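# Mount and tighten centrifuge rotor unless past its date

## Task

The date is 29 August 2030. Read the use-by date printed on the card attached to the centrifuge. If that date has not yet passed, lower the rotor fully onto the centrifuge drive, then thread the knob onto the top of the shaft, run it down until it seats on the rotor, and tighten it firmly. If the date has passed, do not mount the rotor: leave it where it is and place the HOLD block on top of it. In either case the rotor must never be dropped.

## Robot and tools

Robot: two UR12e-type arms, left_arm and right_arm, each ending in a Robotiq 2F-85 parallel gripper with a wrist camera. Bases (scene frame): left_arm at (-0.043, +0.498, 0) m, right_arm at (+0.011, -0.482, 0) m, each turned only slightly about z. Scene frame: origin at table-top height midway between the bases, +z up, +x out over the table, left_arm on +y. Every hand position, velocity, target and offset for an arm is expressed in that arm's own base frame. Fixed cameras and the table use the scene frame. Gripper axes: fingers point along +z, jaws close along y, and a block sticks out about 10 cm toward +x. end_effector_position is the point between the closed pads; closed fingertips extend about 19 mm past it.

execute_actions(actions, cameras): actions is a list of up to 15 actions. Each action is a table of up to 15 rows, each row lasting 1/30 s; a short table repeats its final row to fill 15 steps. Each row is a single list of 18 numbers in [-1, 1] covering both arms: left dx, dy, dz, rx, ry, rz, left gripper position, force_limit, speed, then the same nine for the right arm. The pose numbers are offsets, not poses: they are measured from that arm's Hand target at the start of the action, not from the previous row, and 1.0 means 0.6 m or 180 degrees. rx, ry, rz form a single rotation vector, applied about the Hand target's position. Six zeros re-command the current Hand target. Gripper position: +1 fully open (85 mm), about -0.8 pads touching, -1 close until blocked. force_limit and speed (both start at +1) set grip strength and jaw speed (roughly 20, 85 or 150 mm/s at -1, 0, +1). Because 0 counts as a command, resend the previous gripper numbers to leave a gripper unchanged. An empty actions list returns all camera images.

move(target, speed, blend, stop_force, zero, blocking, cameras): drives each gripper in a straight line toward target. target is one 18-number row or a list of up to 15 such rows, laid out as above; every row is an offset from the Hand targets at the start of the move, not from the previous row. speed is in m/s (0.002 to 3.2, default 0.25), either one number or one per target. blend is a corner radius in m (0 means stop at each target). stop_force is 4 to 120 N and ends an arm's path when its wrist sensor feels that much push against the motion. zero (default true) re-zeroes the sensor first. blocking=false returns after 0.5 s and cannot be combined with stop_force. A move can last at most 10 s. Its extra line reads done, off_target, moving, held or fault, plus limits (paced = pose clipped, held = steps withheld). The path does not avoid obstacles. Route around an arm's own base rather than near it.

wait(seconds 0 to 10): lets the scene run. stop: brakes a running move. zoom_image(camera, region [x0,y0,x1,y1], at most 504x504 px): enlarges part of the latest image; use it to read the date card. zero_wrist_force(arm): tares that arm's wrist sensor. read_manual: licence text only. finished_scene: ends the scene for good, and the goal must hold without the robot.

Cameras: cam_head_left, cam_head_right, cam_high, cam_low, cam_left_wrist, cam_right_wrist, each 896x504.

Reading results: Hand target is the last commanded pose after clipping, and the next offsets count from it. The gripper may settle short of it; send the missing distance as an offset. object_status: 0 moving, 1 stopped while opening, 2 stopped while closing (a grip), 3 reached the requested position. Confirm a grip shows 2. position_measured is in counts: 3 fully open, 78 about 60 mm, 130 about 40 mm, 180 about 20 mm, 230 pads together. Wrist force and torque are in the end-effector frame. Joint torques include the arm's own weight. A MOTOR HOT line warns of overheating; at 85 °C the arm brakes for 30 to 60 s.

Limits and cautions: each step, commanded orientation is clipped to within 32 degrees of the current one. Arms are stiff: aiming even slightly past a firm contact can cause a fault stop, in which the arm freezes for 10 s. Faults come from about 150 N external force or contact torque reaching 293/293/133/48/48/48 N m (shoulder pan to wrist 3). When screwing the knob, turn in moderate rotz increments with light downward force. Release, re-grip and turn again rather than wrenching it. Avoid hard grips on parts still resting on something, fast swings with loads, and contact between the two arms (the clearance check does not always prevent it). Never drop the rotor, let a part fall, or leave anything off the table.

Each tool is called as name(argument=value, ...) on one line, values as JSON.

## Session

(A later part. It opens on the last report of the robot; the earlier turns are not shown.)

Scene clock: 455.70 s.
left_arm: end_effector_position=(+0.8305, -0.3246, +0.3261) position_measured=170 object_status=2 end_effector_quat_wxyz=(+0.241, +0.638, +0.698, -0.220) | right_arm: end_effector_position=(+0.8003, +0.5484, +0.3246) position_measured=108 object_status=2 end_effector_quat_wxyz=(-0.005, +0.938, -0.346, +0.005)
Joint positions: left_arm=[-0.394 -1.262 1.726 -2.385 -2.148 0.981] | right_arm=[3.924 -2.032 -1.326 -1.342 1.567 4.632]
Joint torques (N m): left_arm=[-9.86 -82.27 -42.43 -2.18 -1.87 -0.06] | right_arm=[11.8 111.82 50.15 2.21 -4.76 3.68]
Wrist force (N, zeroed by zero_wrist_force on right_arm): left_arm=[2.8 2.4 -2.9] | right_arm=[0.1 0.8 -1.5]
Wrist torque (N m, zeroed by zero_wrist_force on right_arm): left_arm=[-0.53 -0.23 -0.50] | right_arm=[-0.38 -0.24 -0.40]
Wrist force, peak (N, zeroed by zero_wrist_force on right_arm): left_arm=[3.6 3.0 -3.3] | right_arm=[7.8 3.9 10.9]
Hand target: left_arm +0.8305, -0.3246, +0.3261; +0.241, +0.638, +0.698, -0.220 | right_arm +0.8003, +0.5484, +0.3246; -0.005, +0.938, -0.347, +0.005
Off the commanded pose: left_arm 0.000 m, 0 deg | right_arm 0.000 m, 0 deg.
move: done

move(target=[0,0,0,0,0,0,-1,-0.6,-1, 0,0,-0.00103,0.00475,0.00229,-0.41663,-1,-0.6,-1], speed=0.6)

Scene clock: 457.93 s.
left_arm: end_effector_position=(+0.8305, -0.3246, +0.3261) position_measured=170 object_status=2 end_effector_quat_wxyz=(+0.241, +0.638, +0.698, -0.220) | right_arm: end_effector_position=(+0.8003, +0.5484, +0.3239) position_measured=108 object_status=2 end_effector_quat_wxyz=(+0.007, -0.533, +0.846, -0.001)
Joint positions: left_arm=[-0.394 -1.262 1.726 -2.385 -2.148 0.981] | right_arm=[3.924 -2.032 -1.327 -1.342 1.566 5.941]
Joint torques (N m): left_arm=[-8.87 -82.48 -41.91 -2.29 -2.01 -0.14] | right_arm=[9.63 110.68 50.05 1.47 -5.21 2.96]
Wrist force (N, zeroed by zero_wrist_force on right_arm): left_arm=[1.9 1.6 -3.2] | right_arm=[-1.7 1.9 0.0]
Wrist torque (N m, zeroed by zero_wrist_force on right_arm): left_arm=[-0.53 -0.18 -0.50] | right_arm=[-0.14 -0.01 -0.31]
Wrist force, peak (N, zeroed by zero_wrist_force on right_arm): left_arm=[2.6 2.5 -4.1] | right_arm=[2.6 -6.6 6.9]
Hand target: left_arm +0.8305, -0.3246, +0.3261; +0.241, +0.638, +0.698, -0.220 | right_arm +0.8003, +0.5484, +0.3240; +0.007, -0.533, +0.846, -0.001
Off the commanded pose: left_arm 0.000 m, 0 deg | right_arm 0.000 m, 0 deg.
move: done

move(target=[0,0,0,0,0,0,-1,-0.6,-1, 0,0,0,0,0,0,0.5,1,-0.6])

Scene clock: 460.27 s.
left_arm: end_effector_position=(+0.8305, -0.3246, +0.3261) position_measured=170 object_status=2 end_effector_quat_wxyz=(+0.241, +0.638, +0.698, -0.220) | right_arm: end_effector_position=(+0.8003, +0.5483, +0.3240) position_measured=66 object_status=0 end_effector_quat_wxyz=(+0.007, -0.533, +0.846, -0.001)
Joint positions: left_arm=[-0.394 -1.262 1.726 -2.385 -2.148 0.981] | right_arm=[3.924 -2.032 -1.327 -1.342 1.566 5.941]
Joint torques (N m): left_arm=[-9.06 -82.37 -42.67 -2.32 -1.91 -0.08] | right_arm=[8.72 96.01 54.25 2.85 -1.83 3.11]
Wrist force (N, zeroed by zero_wrist_force on right_arm): left_arm=[2.3 1.8 -3.2] | right_arm=[0.2 0.3 -3.4]
Wrist torque (N m, zeroed by zero_wrist_force on right_arm): left_arm=[-0.52 -0.15 -0.51] | right_arm=[0.06 -0.02 -0.25]
Wrist force, peak (N, zeroed by zero_wrist_force on right_arm): left_arm=[2.3 1.7 -3.7] | right_arm=[-2.8 0.6 3.6]
Hand target: left_arm +0.8305, -0.3246, +0.3261; +0.241, +0.638, +0.698, -0.220 | right_arm +0.8003, +0.5484, +0.3240; +0.007, -0.533, +0.846, -0.001
Off the commanded pose: left_arm 0.000 m, 0 deg | right_arm 0.000 m, 0 deg.
move: done

move(target=[[0,0,0,0,0,0,-1,-0.6,-1, 0,0,0,-0.00836,-0.00403,0.73326,0.5,1,-0.6],[0,0,0,0,0,0,-1,-0.6,-1, 0,0,0,0.00608,0.00293,-0.53328,0.5,1,-0.6],[0,0,0,0,0,0,-1,-0.6,-1, 0,0,0,-0.00228,-0.0011,0.19998,0.5,1,-0.6],[0,0,0,0,0,0,-1,-0.6,-1, 0,0,0,-0.01064,-0.00513,0.93324,0.5,1,-0.6],[0,0,0,0,0,0,-1,-0.6,-1, 0,0,0,0.0038,0.00183,-0.3333,0.5,1,-0.6]], speed=0.8, blend=[0.02,0.02,0.02,0.02,0], cameras=["cam_right_wrist"])

Scene clock: 468.80 s.
left_arm: end_effector_position=(+0.8305, -0.3246, +0.3261) position_measured=170 object_status=2 end_effector_quat_wxyz=(+0.241, +0.638, +0.698, -0.220) | right_arm: end_effector_position=(+0.8003, +0.5484, +0.3240) position_measured=66 object_status=3 end_effector_quat_wxyz=(+0.006, -0.039, +0.999, +0.002) end_effector_velocity=(-0.001, -0.001, +0.000) end_effector_angular_velocity=(-0.002, +0.002, +0.005)
Joint positions: left_arm=[-0.394 -1.262 1.726 -2.385 -2.148 0.981] | right_arm=[3.924 -2.032 -1.326 -1.343 1.566 -5.578]
Joint velocities: left_arm=[within noise] | right_arm=[0 0.001 -0.001 -0.002 0 -0.005]
Joint torques (N m): left_arm=[-8.9 -82.66 -41.11 -2.27 -1.94 -0.06] | right_arm=[-11.34 82.4 60.5 1.27 3.03 -4.83]
Wrist force (N, zeroed by zero_wrist_force on right_arm): left_arm=[2.9 1.4 -3.1] | right_arm=[-0.1 -0.2 -3.8]
Wrist torque (N m, zeroed by zero_wrist_force on right_arm): left_arm=[-0.56 -0.23 -0.51] | right_arm=[-0.04 0.04 -0.01]
Wrist force, peak (N, zeroed by zero_wrist_force on right_arm): left_arm=[2.6 1.4 -3.9] | right_arm=[0.5 0.1 -4.2]
Hand target: left_arm +0.8305, -0.3246, +0.3261; +0.241, +0.638, +0.698, -0.220 | right_arm +0.8003, +0.5484, +0.3240; +0.006, -0.039, +0.999, +0.002
Off the commanded pose: left_arm 0.000 m, 0 deg | right_arm 0.000 m, 0 deg.
move: done
camera_calibration:
cam_right_wrist: T_world_to_cam=[[-0.0614845, 0.99765, 0.0302252, -0.505439], [0.93233, 0.0465947, 0.358595, -0.867444], [0.356344, 0.0502279, -0.933004, 0.115685], [0, 0, 0, 1]] pos_world=[0.736443, 0.538859, 0.434273]
Images, in order (width x height): cam_right_wrist 896x504.

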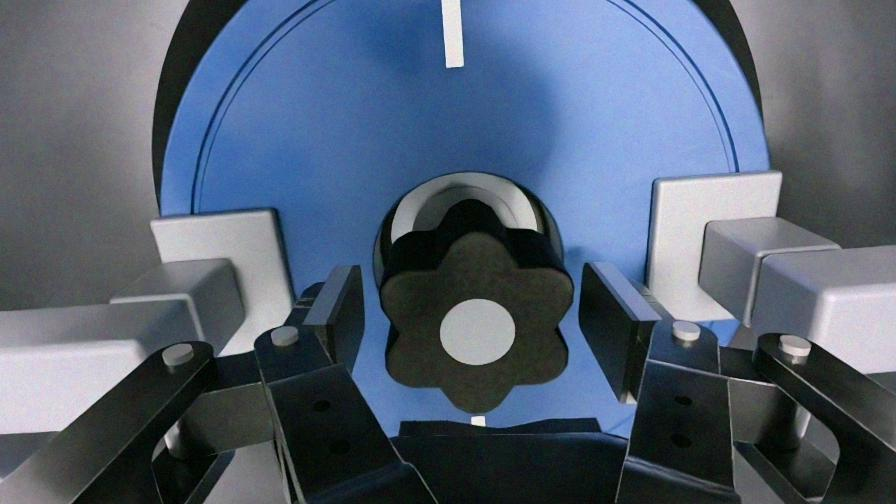

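move(target=[0,0,0,0,0,0,-1,-0.6,-1, 0,0,0,0,0,0,-1,-0.6,-1])

move(target=[0,0,0,0,0,0,-1,-0.6,-1, 0,0,-0.00067,0.00456,0.0022,-0.39996,-1,-0.6,-1], speed=0.6)

Scene clock: 470.40 s.
left_arm: end_effector_position=(+0.8305, -0.3246, +0.3261) position_measured=170 object_status=2 end_effector_quat_wxyz=(+0.241, +0.638, +0.698, -0.220) | right_arm: end_effector_position=(+0.8003, +0.5484, +0.3240) position_measured=109 object_status=0 end_effector_quat_wxyz=(+0.006, -0.039, +0.999, +0.002)
Joint positions: left_arm=[-0.394 -1.262 1.726 -2.385 -2.148 0.981] | right_arm=[3.924 -2.032 -1.326 -1.343 1.566 -5.578]
Joint torques (N m): left_arm=[-8.93 -83.4 -41.53 -2.56 -1.97 -0.38] | right_arm=[-9.07 84.16 55.16 1.8 3.33 -4.53]
Wrist force (N, zeroed by zero_wrist_force on right_arm): left_arm=[3.1 1.8 -2.6] | right_arm=[1.2 -2.4 -10.2]
Wrist torque (N m, zeroed by zero_wrist_force on right_arm): left_arm=[-0.54 -0.15 -0.52] | right_arm=[0.15 0.08 -0.06]
Wrist force, peak (N, zeroed by zero_wrist_force on right_arm): left_arm=[2.9 1.7 -3.6] | right_arm=[0.6 -2.5 -10.2]
Hand target: left_arm +0.8305, -0.3246, +0.3261; +0.241, +0.638, +0.698, -0.220 | right_arm +0.8003, +0.5484, +0.3240; +0.006, -0.039, +0.999, +0.002
Off the commanded pose: left_arm 0.000 m, 0 deg | right_arm 0.000 m, 0 deg.
move: done

Scene clock: 472.23 s.
left_arm: end_effector_position=(+0.8305, -0.3246, +0.3261) position_measured=170 object_status=2 end_effector_quat_wxyz=(+0.241, +0.638, +0.698, -0.220) | right_arm: end_effector_position=(+0.8003, +0.5484, +0.3236) position_measured=109 object_status=2 end_effector_quat_wxyz=(+0.003, +0.556, +0.831, +0.005)
Joint positions: left_arm=[-0.394 -1.262 1.726 -2.385 -2.148 0.981] | right_arm=[3.924 -2.033 -1.326 -1.343 1.567 -4.322]
Joint torques (N m): left_arm=[-9.89 -81.56 -40.64 -2.44 -1.83 -0.32] | right_arm=[10.48 104.04 43.42 0.89 -5.22 3.34]
Wrist force (N, zeroed by zero_wrist_force on right_arm): left_arm=[1.4 1.9 -3.0] | right_arm=[2.7 -0.4 -8.2]
Wrist torque (N m, zeroed by zero_wrist_force on right_arm): left_arm=[-0.56 -0.15 -0.50] | right_arm=[0.32 0.04 -0.35]
Wrist force, peak (N, zeroed by zero_wrist_force on right_arm): left_arm=[3.3 2.1 -3.3] | right_arm=[2.4 -3.2 -10.3]
Hand target: left_arm +0.8305, -0.3246, +0.3261; +0.241, +0.638, +0.698, -0.220 | right_arm +0.8003, +0.5484, +0.3236; +0.003, +0.556, +0.831, +0.005
Off the commanded pose: left_arm 0.000 m, 0 deg | right_arm 0.000 m, 0 deg.
move: done

move(target=[0,0,0,0,0,0,-1,-0.6,-1, 0,0,-0.00067,0.00456,0.0022,-0.39996,-1,-0.6,-1], speed=0.6)

Scene clock: 474.50 s.
left_arm: end_effector_position=(+0.8306, -0.3246, +0.3261) position_measured=170 object_status=2 end_effector_quat_wxyz=(+0.241, +0.638, +0.698, -0.220) | right_arm: end_effector_position=(+0.8003, +0.5484, +0.3232) position_measured=109 object_status=2 end_effector_quat_wxyz=(-0.001, +0.938, +0.346, +0.006)
Joint positions: left_arm=[-0.394 -1.262 1.726 -2.385 -2.148 0.981] | right_arm=[3.924 -2.033 -1.327 -1.341 1.568 -3.066]
Joint torques (N m): left_arm=[-8.39 -102.69 -20.35 8.11 -14.24 -0.22] | right_arm=[5.54 102.01 42.85 -1.34 -2.3 14.93]
Wrist force (N, zeroed by zero_wrist_force on right_arm): left_arm=[-6.5 74.2 26.3] | right_arm=[11.9 5.3 -5.0]
Wrist torque (N m, zeroed by zero_wrist_force on right_arm): left_arm=[0.23 -0.10 -0.35] | right_arm=[-0.07 -0.18 -11.44]
Wrist force, peak (N, zeroed by zero_wrist_force on right_arm): left_arm=[-7.5 84.7 32.4] | right_arm=[34.2 12.7 7.3]
Hand target: left_arm +0.8305, -0.3246, +0.3261; +0.241, +0.638, +0.698, -0.220 | right_arm +0.8003, +0.5484, +0.3232; -0.001, +0.938, +0.346, +0.006
Off the commanded pose: left_arm 0.000 m, 0 deg | right_arm 0.000 m, 0 deg.
move: done

move(target=[0,0,0,0,0,0,-1,-0.6,-1, 0,0,0,-0.00019,-0.00009,0.01667,-1,-0.6,-1], speed=0.3)

Scene clock: 476.43 s.
left_arm: end_effector_position=(+0.8304, -0.3246, +0.3261) position_measured=170 object_status=2 end_effector_quat_wxyz=(+0.241, +0.638, +0.698, -0.220) | right_arm: end_effector_position=(+0.8003, +0.5484, +0.3232) position_measured=109 object_status=2 end_effector_quat_wxyz=(-0.001, +0.929, +0.370, +0.006)
Joint positions: left_arm=[-0.394 -1.262 1.726 -2.385 -2.148 0.981] | right_arm=[3.924 -2.033 -1.327 -1.341 1.568 -3.118]
Joint torques (N m): left_arm=[-9.4 -78.98 -42.39 -4.56 1.42 -0.34] | right_arm=[2.54 96.38 55.2 -2.89 1.23 -5.31]
Wrist force (N, zeroed by zero_wrist_force on right_arm): left_arm=[-8.3 -2.5 1.7] | right_arm=[26.6 9.7 4.8]
Wrist torque (N m, zeroed by zero_wrist_force on right_arm): left_arm=[-0.66 0.07 -0.79] | right_arm=[0.09 0.04 0.88]
Wrist force, peak (N, zeroed by zero_wrist_force on right_arm): left_arm=[-6.6 73.1 25.0] | right_arm=[27.4 9.5 4.2]
Hand target: left_arm +0.8305, -0.3246, +0.3261; +0.241, +0.638, +0.698, -0.220 | right_arm +0.8003, +0.5484, +0.3232; -0.001, +0.929, +0.370, +0.006
Off the commanded pose: left_arm 0.000 m, 0 deg | right_arm 0.000 m, 0 deg.
move: done

move(target=[0,0,0,0,0,0,-1,-0.6,-1, 0.00067,0.00028,0,0.00002,0.00001,-0.00139,-1,-0.6,-1], speed=0.2, cameras=["cam_right_wrist", "cam_left_wrist"])

Scene clock: 479.27 s.
left_arm: end_effector_position=(+0.8305, -0.3246, +0.3261) position_measured=170 object_status=2 end_effector_quat_wxyz=(+0.241, +0.638, +0.698, -0.220) | right_arm: end_effector_position=(+0.8007, +0.5485, +0.3232) position_measured=109 object_status=2 end_effector_quat_wxyz=(-0.001, +0.930, +0.368, +0.006)
Joint positions: left_arm=[-0.394 -1.262 1.726 -2.385 -2.148 0.981] | right_arm=[3.924 -2.033 -1.326 -1.341 1.568 -3.114]
Joint torques (N m): left_arm=[-9.29 -60.03 -51.94 -6.35 1.75 -0.26] | right_arm=[-9.07 87.33 61.22 1.04 3.47 3.14]
Wrist force (N, zeroed by zero_wrist_force on right_arm): left_arm=[-3.1 2.4 2.4] | right_arm=[4.6 3.5 -1.9]
Wrist torque (N m, zeroed by zero_wrist_force on right_arm): left_arm=[-0.61 -0.08 -0.78] | right_arm=[0.09 -0.16 -0.11]
Wrist force, peak (N, zeroed by zero_wrist_force on right_arm): left_arm=[-8.3 -2.5 1.6] | right_arm=[27.1 9.3 5.3]
Hand target: left_arm +0.8305, -0.3246, +0.3261; +0.241, +0.638, +0.698, -0.220 | right_arm +0.8007, +0.5485, +0.3232; -0.001, +0.930, +0.368, +0.006
Off the commanded pose: left_arm 0.000 m, 0 deg | right_arm 0.000 m, 0 deg.
move: done
camera_calibration:
cam_left_wrist: T_world_to_cam=[[0.997343, 0.0724783, 0.00730908, -0.797093], [0.0305104, -0.506726, 0.861567, -0.452844], [0.0661486, -0.859055, -0.507591, -0.0429603], [0, 0, 0, 1]] pos_world=[0.811634, -0.208601, 0.374175]
cam_right_wrist: T_world_to_cam=[[0.672236, -0.739769, 0.0289939, -0.139603], [-0.703503, -0.626101, 0.336275, 0.818401], [-0.230613, -0.246453, -0.941317, 0.750205], [0, 0, 0, 1]] pos_world=[0.842601, 0.594018, 0.435021]
Images, in order (width x height): cam_left_wrist 896x504, cam_right_wrist 896x504.

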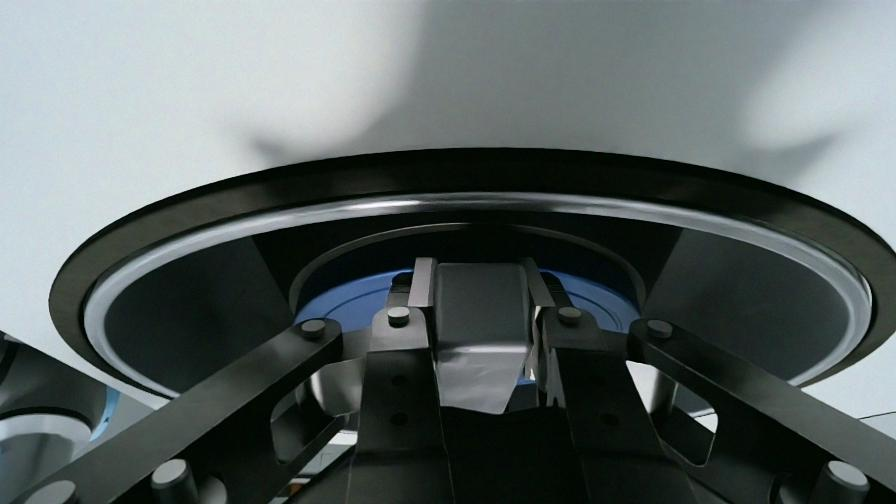

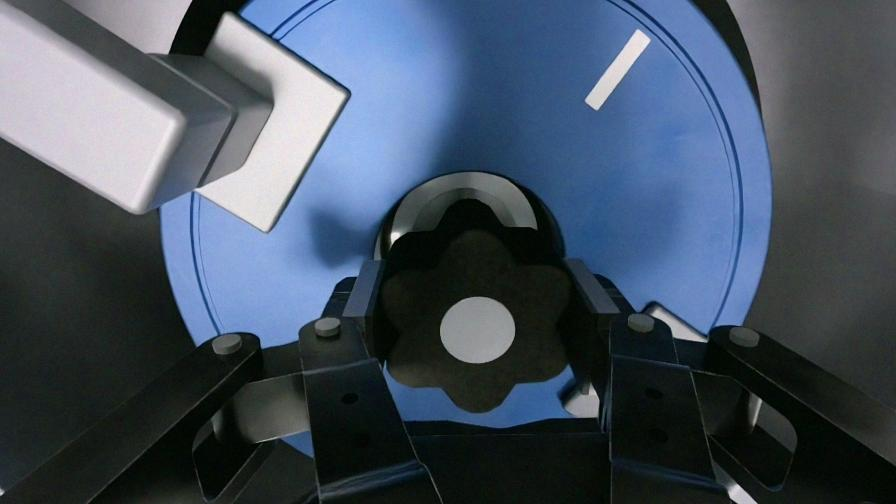

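move(target=[0,0,0,0,0,0,-1,-0.6,-1, 0,0,0,0,0,0,0.7,1,-0.6])

Scene clock: 482.23 s.
left_arm: end_effector_position=(+0.8305, -0.3246, +0.3261) position_measured=170 object_status=2 end_effector_quat_wxyz=(+0.241, +0.638, +0.698, -0.220) | right_arm: end_effector_position=(+0.8007, +0.5485, +0.3231) position_measured=41 object_status=0 end_effector_quat_wxyz=(-0.001, +0.930, +0.368, +0.006)
Joint positions: left_arm=[-0.394 -1.262 1.726 -2.385 -2.148 0.981] | right_arm=[3.924 -2.033 -1.326 -1.341 1.568 -3.114]
Joint torques (N m): left_arm=[-9.22 -69.64 -48.34 -2.37 -1.82 -0.5] | right_arm=[-8.66 100.87 56.14 6.83 -2.45 1.44]
Wrist force (N, zeroed by zero_wrist_force on right_arm): left_arm=[-3.3 3.3 2.9] | right_arm=[-0.7 0.5 -3.6]
Wrist torque (N m, zeroed by zero_wrist_force on right_arm): left_arm=[-0.59 -0.01 -0.79] | right_arm=[0.10 0.14 -0.23]
Wrist force, peak (N, zeroed by zero_wrist_force on right_arm): left_arm=[-3.3 3.9 3.0] | right_arm=[0.9 3.9 -4.1]
Hand target: left_arm +0.8305, -0.3246, +0.3261; +0.241, +0.638, +0.698, -0.220 | right_arm +0.8007, +0.5485, +0.3232; -0.001, +0.930, +0.368, +0.006
Off the commanded pose: left_arm 0.000 m, 0 deg | right_arm 0.000 m, 0 deg.
move: done

move(target=[[0,0,0,0,0,0,-1,-0.6,-1, -0.0006,-0.0003,0.05,0,0,0,0.7,1,-0.6],[0,0,0,0,0,0,-1,-0.6,-1, -0.001,-0.0005,0.3,0,0,0,0.7,1,-0.6]], speed=[0.08,0.25], blend=[0.01,0], cameras=["cam_right_wrist", "cam_head_right", "cam_low"])

Scene clock: 484.77 s.
left_arm: end_effector_position=(+0.8305, -0.3246, +0.3261) position_measured=170 object_status=2 end_effector_quat_wxyz=(+0.241, +0.638, +0.698, -0.220) | right_arm: end_effector_position=(+0.8001, +0.5483, +0.5031) position_measured=41 object_status=3 end_effector_quat_wxyz=(-0.001, +0.930, +0.368, +0.006)
Joint positions: left_arm=[-0.394 -1.262 1.726 -2.385 -2.148 0.981] | right_arm=[3.924 -2.012 -1.041 -1.648 1.568 -3.113]
Joint torques (N m): left_arm=[-8.49 -77.59 -44.77 -1.16 -1.55 -0.39] | right_arm=[-0.32 81.62 60.1 1.11 2.52 -0.06]
Wrist force (N, zeroed by zero_wrist_force on right_arm): left_arm=[-3.1 3.0 2.5] | right_arm=[-0.4 1.2 -4.0]
Wrist torque (N m, zeroed by zero_wrist_force on right_arm): left_arm=[-0.65 -0.04 -0.79] | right_arm=[0.19 0.08 -0.23]
Wrist force, peak (N, zeroed by zero_wrist_force on right_arm): left_arm=[-3.8 3.5 3.1] | right_arm=[-0.8 1.1 -6.9]
Hand target: left_arm +0.8305, -0.3246, +0.3261; +0.241, +0.638, +0.698, -0.220 | right_arm +0.8001, +0.5482, +0.5032; -0.001, +0.930, +0.368, +0.006
Off the commanded pose: left_arm 0.000 m, 0 deg | right_arm 0.000 m, 0 deg.
move: done
camera_calibration:
cam_right_wrist: T_world_to_cam=[[0.672152, -0.739841, 0.0291055, -0.144519], [-0.703614, -0.626013, 0.336206, 0.757441], [-0.230519, -0.246461, -0.941338, 0.919299], [0, 0, 0, 1]] pos_world=[0.842001, 0.593818, 0.614921]
Images, in order (width x height): cam_head_right 896x504, cam_low 896x504, cam_right_wrist 896x504.

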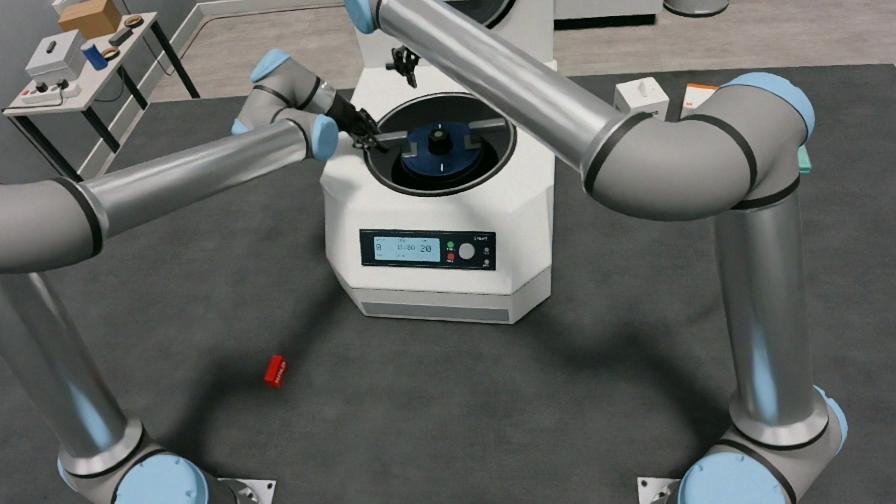

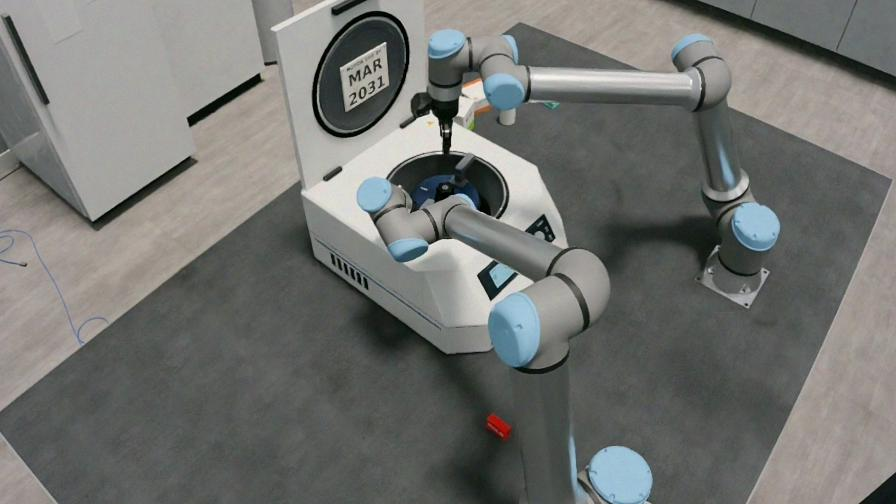

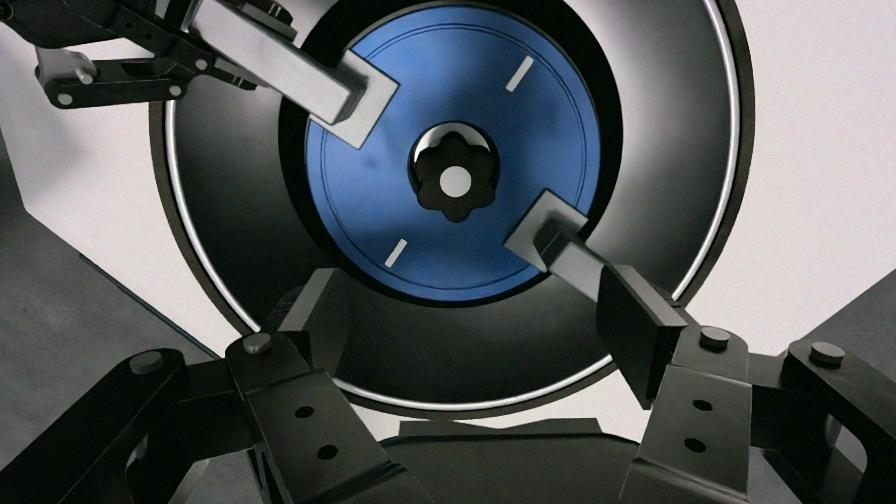

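zoom_image(camera="cam_right_wrist", region=[360, 80, 560, 240])

Scaled by 2.520 from the camera's 896x504 image, which has a finer 1280x720 frame.

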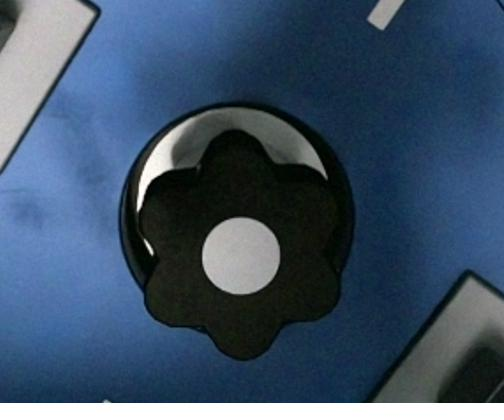

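move(target=[0,0,0,0,0,0,-1,-0.6,-1, 0.0727,0.0687,-0.03,0,0,0,0.7,1,-0.6], speed=0.2, cameras=["cam_right_wrist"])

zoom_image(camera="cam_right_wrist", region=[380, 120, 560, 300])

Scene clock: 490.20 s.
left_arm: end_effector_position=(+0.8305, -0.3246, +0.3261) position_measured=170 object_status=2 end_effector_quat_wxyz=(+0.241, +0.638, +0.698, -0.220) | right_arm: end_effector_position=(+0.8437, +0.5894, +0.4852) position_measured=41 object_status=3 end_effector_quat_wxyz=(-0.001, +0.930, +0.368, +0.006) end_effector_velocity=(+0.001, +0.001, +0.001) end_effector_angular_velocity=(+0.001, -0.001, +0.001)
Joint positions: left_arm=[-0.394 -1.262 1.726 -2.385 -2.148 0.981] | right_arm=[3.922 -2.127 -0.898 -1.675 1.568 -3.115]
Joint velocities: left_arm=[within noise] | right_arm=[0 -0.002 0.005 -0.001 0 -0.001]
Joint torques (N m): left_arm=[-8.05 -84.95 -39.47 -1.14 -1.65 -0.62] | right_arm=[-12.09 91.8 61.17 1.33 -1.94 -4.44]
Wrist force (N, zeroed by zero_wrist_force on right_arm): left_arm=[-3.6 3.4 2.5] | right_arm=[-0.4 0.5 -3.7]
Wrist torque (N m, zeroed by zero_wrist_force on right_arm): left_arm=[-0.59 0.04 -0.78] | right_arm=[0.07 0.09 0.00]
Wrist force, peak (N, zeroed by zero_wrist_force on right_arm): left_arm=[-3.7 3.7 2.8] | right_arm=[-1.6 1.2 -4.5]
Hand target: left_arm +0.8305, -0.3246, +0.3261; +0.241, +0.638, +0.698, -0.220 | right_arm +0.8437, +0.5895, +0.4852; -0.001, +0.930, +0.368, +0.006
Off the commanded pose: left_arm 0.000 m, 0 deg | right_arm 0.000 m, 0 deg.
move: done
camera_calibration:
cam_right_wrist: T_world_to_cam=[[0.672151, -0.739842, 0.0291061, -0.142963], [-0.703615, -0.626012, 0.336206, 0.819936], [-0.230519, -0.246461, -0.941338, 0.922652], [0, 0, 0, 1]] pos_world=[0.885701, 0.634918, 0.597021]
Images, in order (width x height): cam_right_wrist 896x504.

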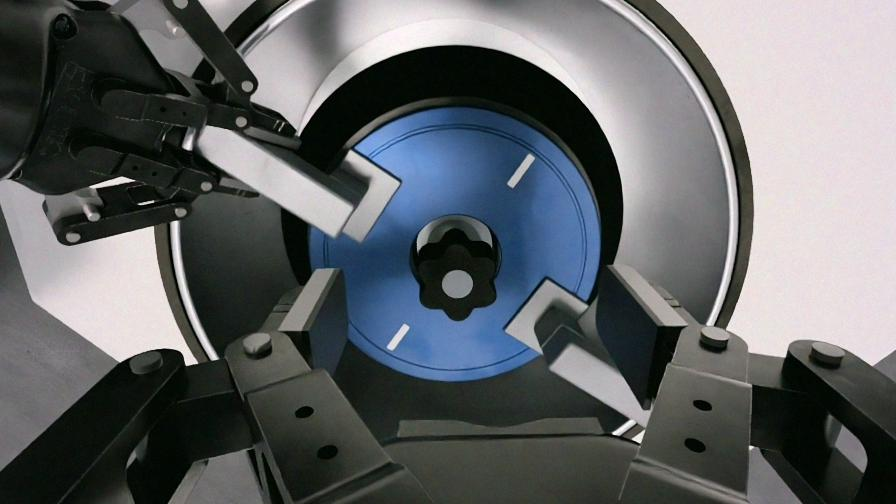

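Scaled by 2.800 from the camera's 896x504 image, which has a finer 1280x720 frame.

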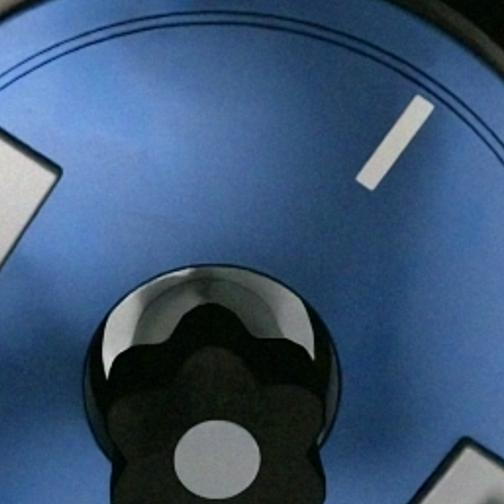

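zoom_image(camera="cam_right_wrist", region=[405, 205, 515, 275])

Scaled by 4.582 from the camera's 896x504 image, which has a finer 1280x720 frame.

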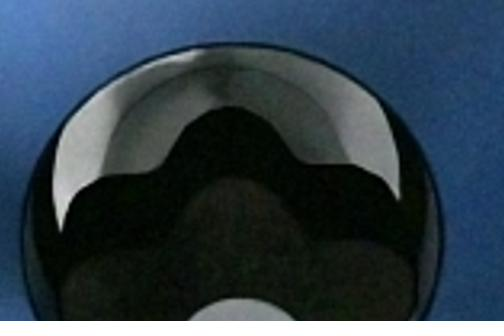

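move(target=[0,0,0,0,0,0,0.2,-0.6,-0.8, 0,0,0,0,0,0,0.7,1,-0.6], cameras=["cam_left_wrist"])

Scene clock: 493.80 s.
left_arm: end_effector_position=(+0.8305, -0.3246, +0.3260) position_measured=104 object_status=0 end_effector_quat_wxyz=(+0.241, +0.638, +0.698, -0.220) | right_arm: end_effector_position=(+0.8437, +0.5895, +0.4852) position_measured=41 object_status=3 end_effector_quat_wxyz=(-0.001, +0.930, +0.368, +0.006)
Joint positions: left_arm=[-0.394 -1.262 1.726 -2.385 -2.148 0.981] | right_arm=[3.922 -2.127 -0.898 -1.675 1.568 -3.115]
Joint torques (N m): left_arm=[-8.92 -84.1 -38.24 -6.9 -1.71 -0.56] | right_arm=[-8.75 93.23 61.15 1.44 2.6 -4.91]
Wrist force (N, zeroed by zero_wrist_force on right_arm): left_arm=[0.4 -2.5 -1.1] | right_arm=[-0.5 0.5 -3.6]
Wrist torque (N m, zeroed by zero_wrist_force on right_arm): left_arm=[-0.35 0.20 -0.24] | right_arm=[0.07 0.11 0.00]
Wrist force, peak (N, zeroed by zero_wrist_force on right_arm): left_arm=[-3.3 3.9 2.9] | right_arm=[-0.6 0.6 -4.3]
Hand target: left_arm +0.8305, -0.3246, +0.3261; +0.241, +0.638, +0.698, -0.220 | right_arm +0.8437, +0.5895, +0.4852; -0.001, +0.930, +0.368, +0.006
Off the commanded pose: left_arm 0.000 m, 0 deg | right_arm 0.000 m, 0 deg.
move: done
camera_calibration:
cam_left_wrist: T_world_to_cam=[[0.99735, 0.0723932, 0.00725763, -0.797096], [0.0305116, -0.506728, 0.861566, -0.452845], [0.0660491, -0.859061, -0.507594, -0.0428795], [0, 0, 0, 1]] pos_world=[0.811633, -0.208601, 0.374175]
Images, in order (width x height): cam_left_wrist 896x504.

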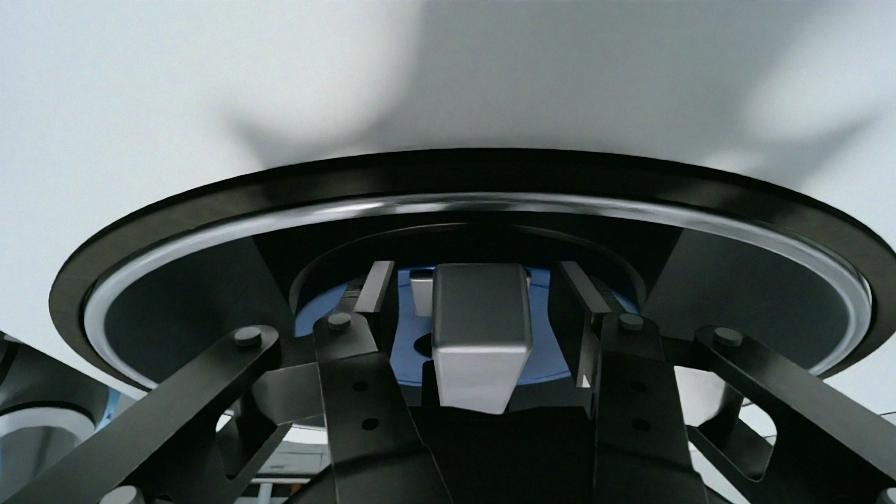

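move(target=[[-0.0037,0.041,0.0525,0,0,0,0.2,-0.6,-0.8, 0,0,0,0,0,0,0.7,1,-0.6],[-0.0168,0.1845,0.2364,0,0,0,0.2,-0.6,-0.8, 0,0,0,0,0,0,0.7,1,-0.6]], speed=[0.08,0.2], blend=[0.01,0], cameras=["cam_left_wrist", "cam_right_wrist", "cam_high"])

Scene clock: 496.17 s.
left_arm: end_effector_position=(+0.8205, -0.2140, +0.4678) position_measured=104 object_status=3 end_effector_quat_wxyz=(+0.241, +0.638, +0.698, -0.220) | right_arm: end_effector_position=(+0.8437, +0.5895, +0.4852) position_measured=41 object_status=3 end_effector_quat_wxyz=(-0.001, +0.930, +0.368, +0.006)
Joint positions: left_arm=[-0.267 -1.386 1.603 -2.056 -2.186 1.128] | right_arm=[3.922 -2.127 -0.898 -1.675 1.568 -3.115]
Joint torques (N m): left_arm=[16.29 -88.64 -58.17 -1.52 -4.74 1.68] | right_arm=[-10.85 92.33 61.87 1.39 2.81 -4.71]
Wrist force (N, zeroed by zero_wrist_force on right_arm): left_arm=[0.3 -2.6 -1.4] | right_arm=[-0.3 0.5 -3.6]
Wrist torque (N m, zeroed by zero_wrist_force on right_arm): left_arm=[-0.38 0.21 -0.56] | right_arm=[0.06 0.08 0.00]
Wrist force, peak (N, zeroed by zero_wrist_force on right_arm): left_arm=[0.0 -2.8 -3.1] | right_arm=[-0.7 0.4 -4.2]
Hand target: left_arm +0.8205, -0.2139, +0.4679; +0.241, +0.638, +0.698, -0.220 | right_arm +0.8437, +0.5895, +0.4852; -0.001, +0.930, +0.368, +0.006
Off the commanded pose: left_arm 0.000 m, 0 deg | right_arm 0.000 m, 0 deg.
move: done
camera_calibration:
cam_left_wrist: T_world_to_cam=[[0.997343, 0.0724783, 0.00730908, -0.796179], [0.0305104, -0.506726, 0.861567, -0.518614], [0.0661486, -0.859055, -0.507591, 0.124775], [0, 0, 0, 1]] pos_world=[0.801634, -0.097901, 0.515975]
cam_right_wrist: T_world_to_cam=[[0.672136, -0.739858, 0.0290424, -0.142828], [-0.703598, -0.625996, 0.336272, 0.819934], [-0.230613, -0.246455, -0.941317, 0.922743], [0, 0, 0, 1]] pos_world=[0.885701, 0.635017, 0.597021]
Images, in order (width x height): cam_high 896x504, cam_left_wrist 896x504, cam_right_wrist 896x504.

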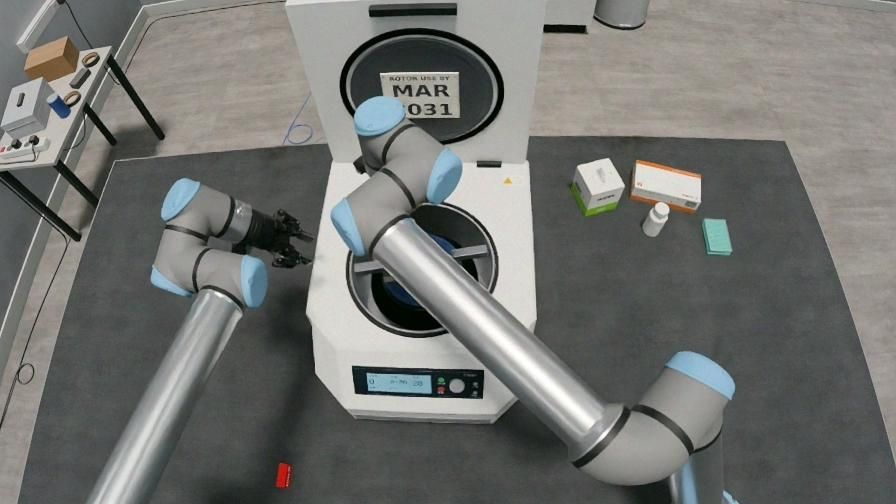

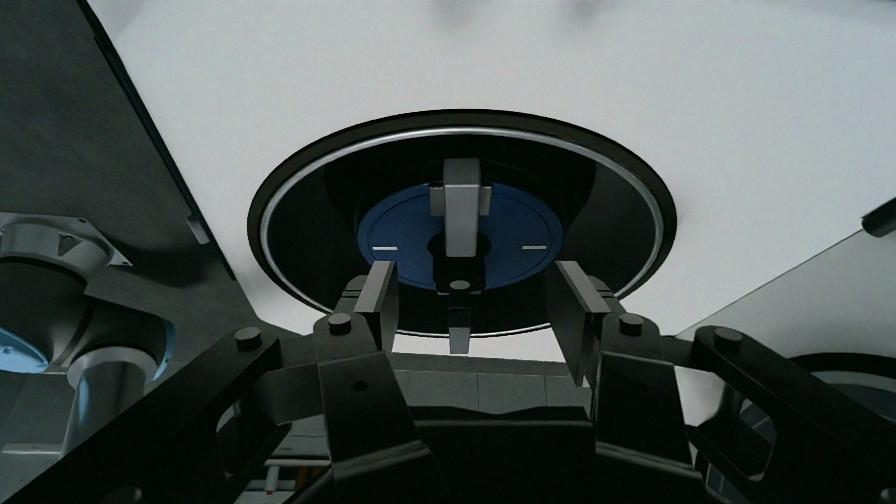

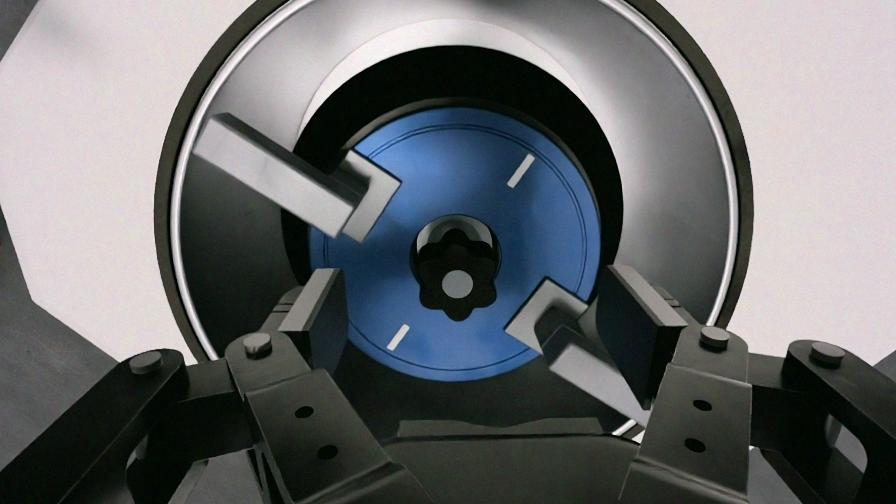

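finished_scene(scene=1)

The scene is finished: the task was done.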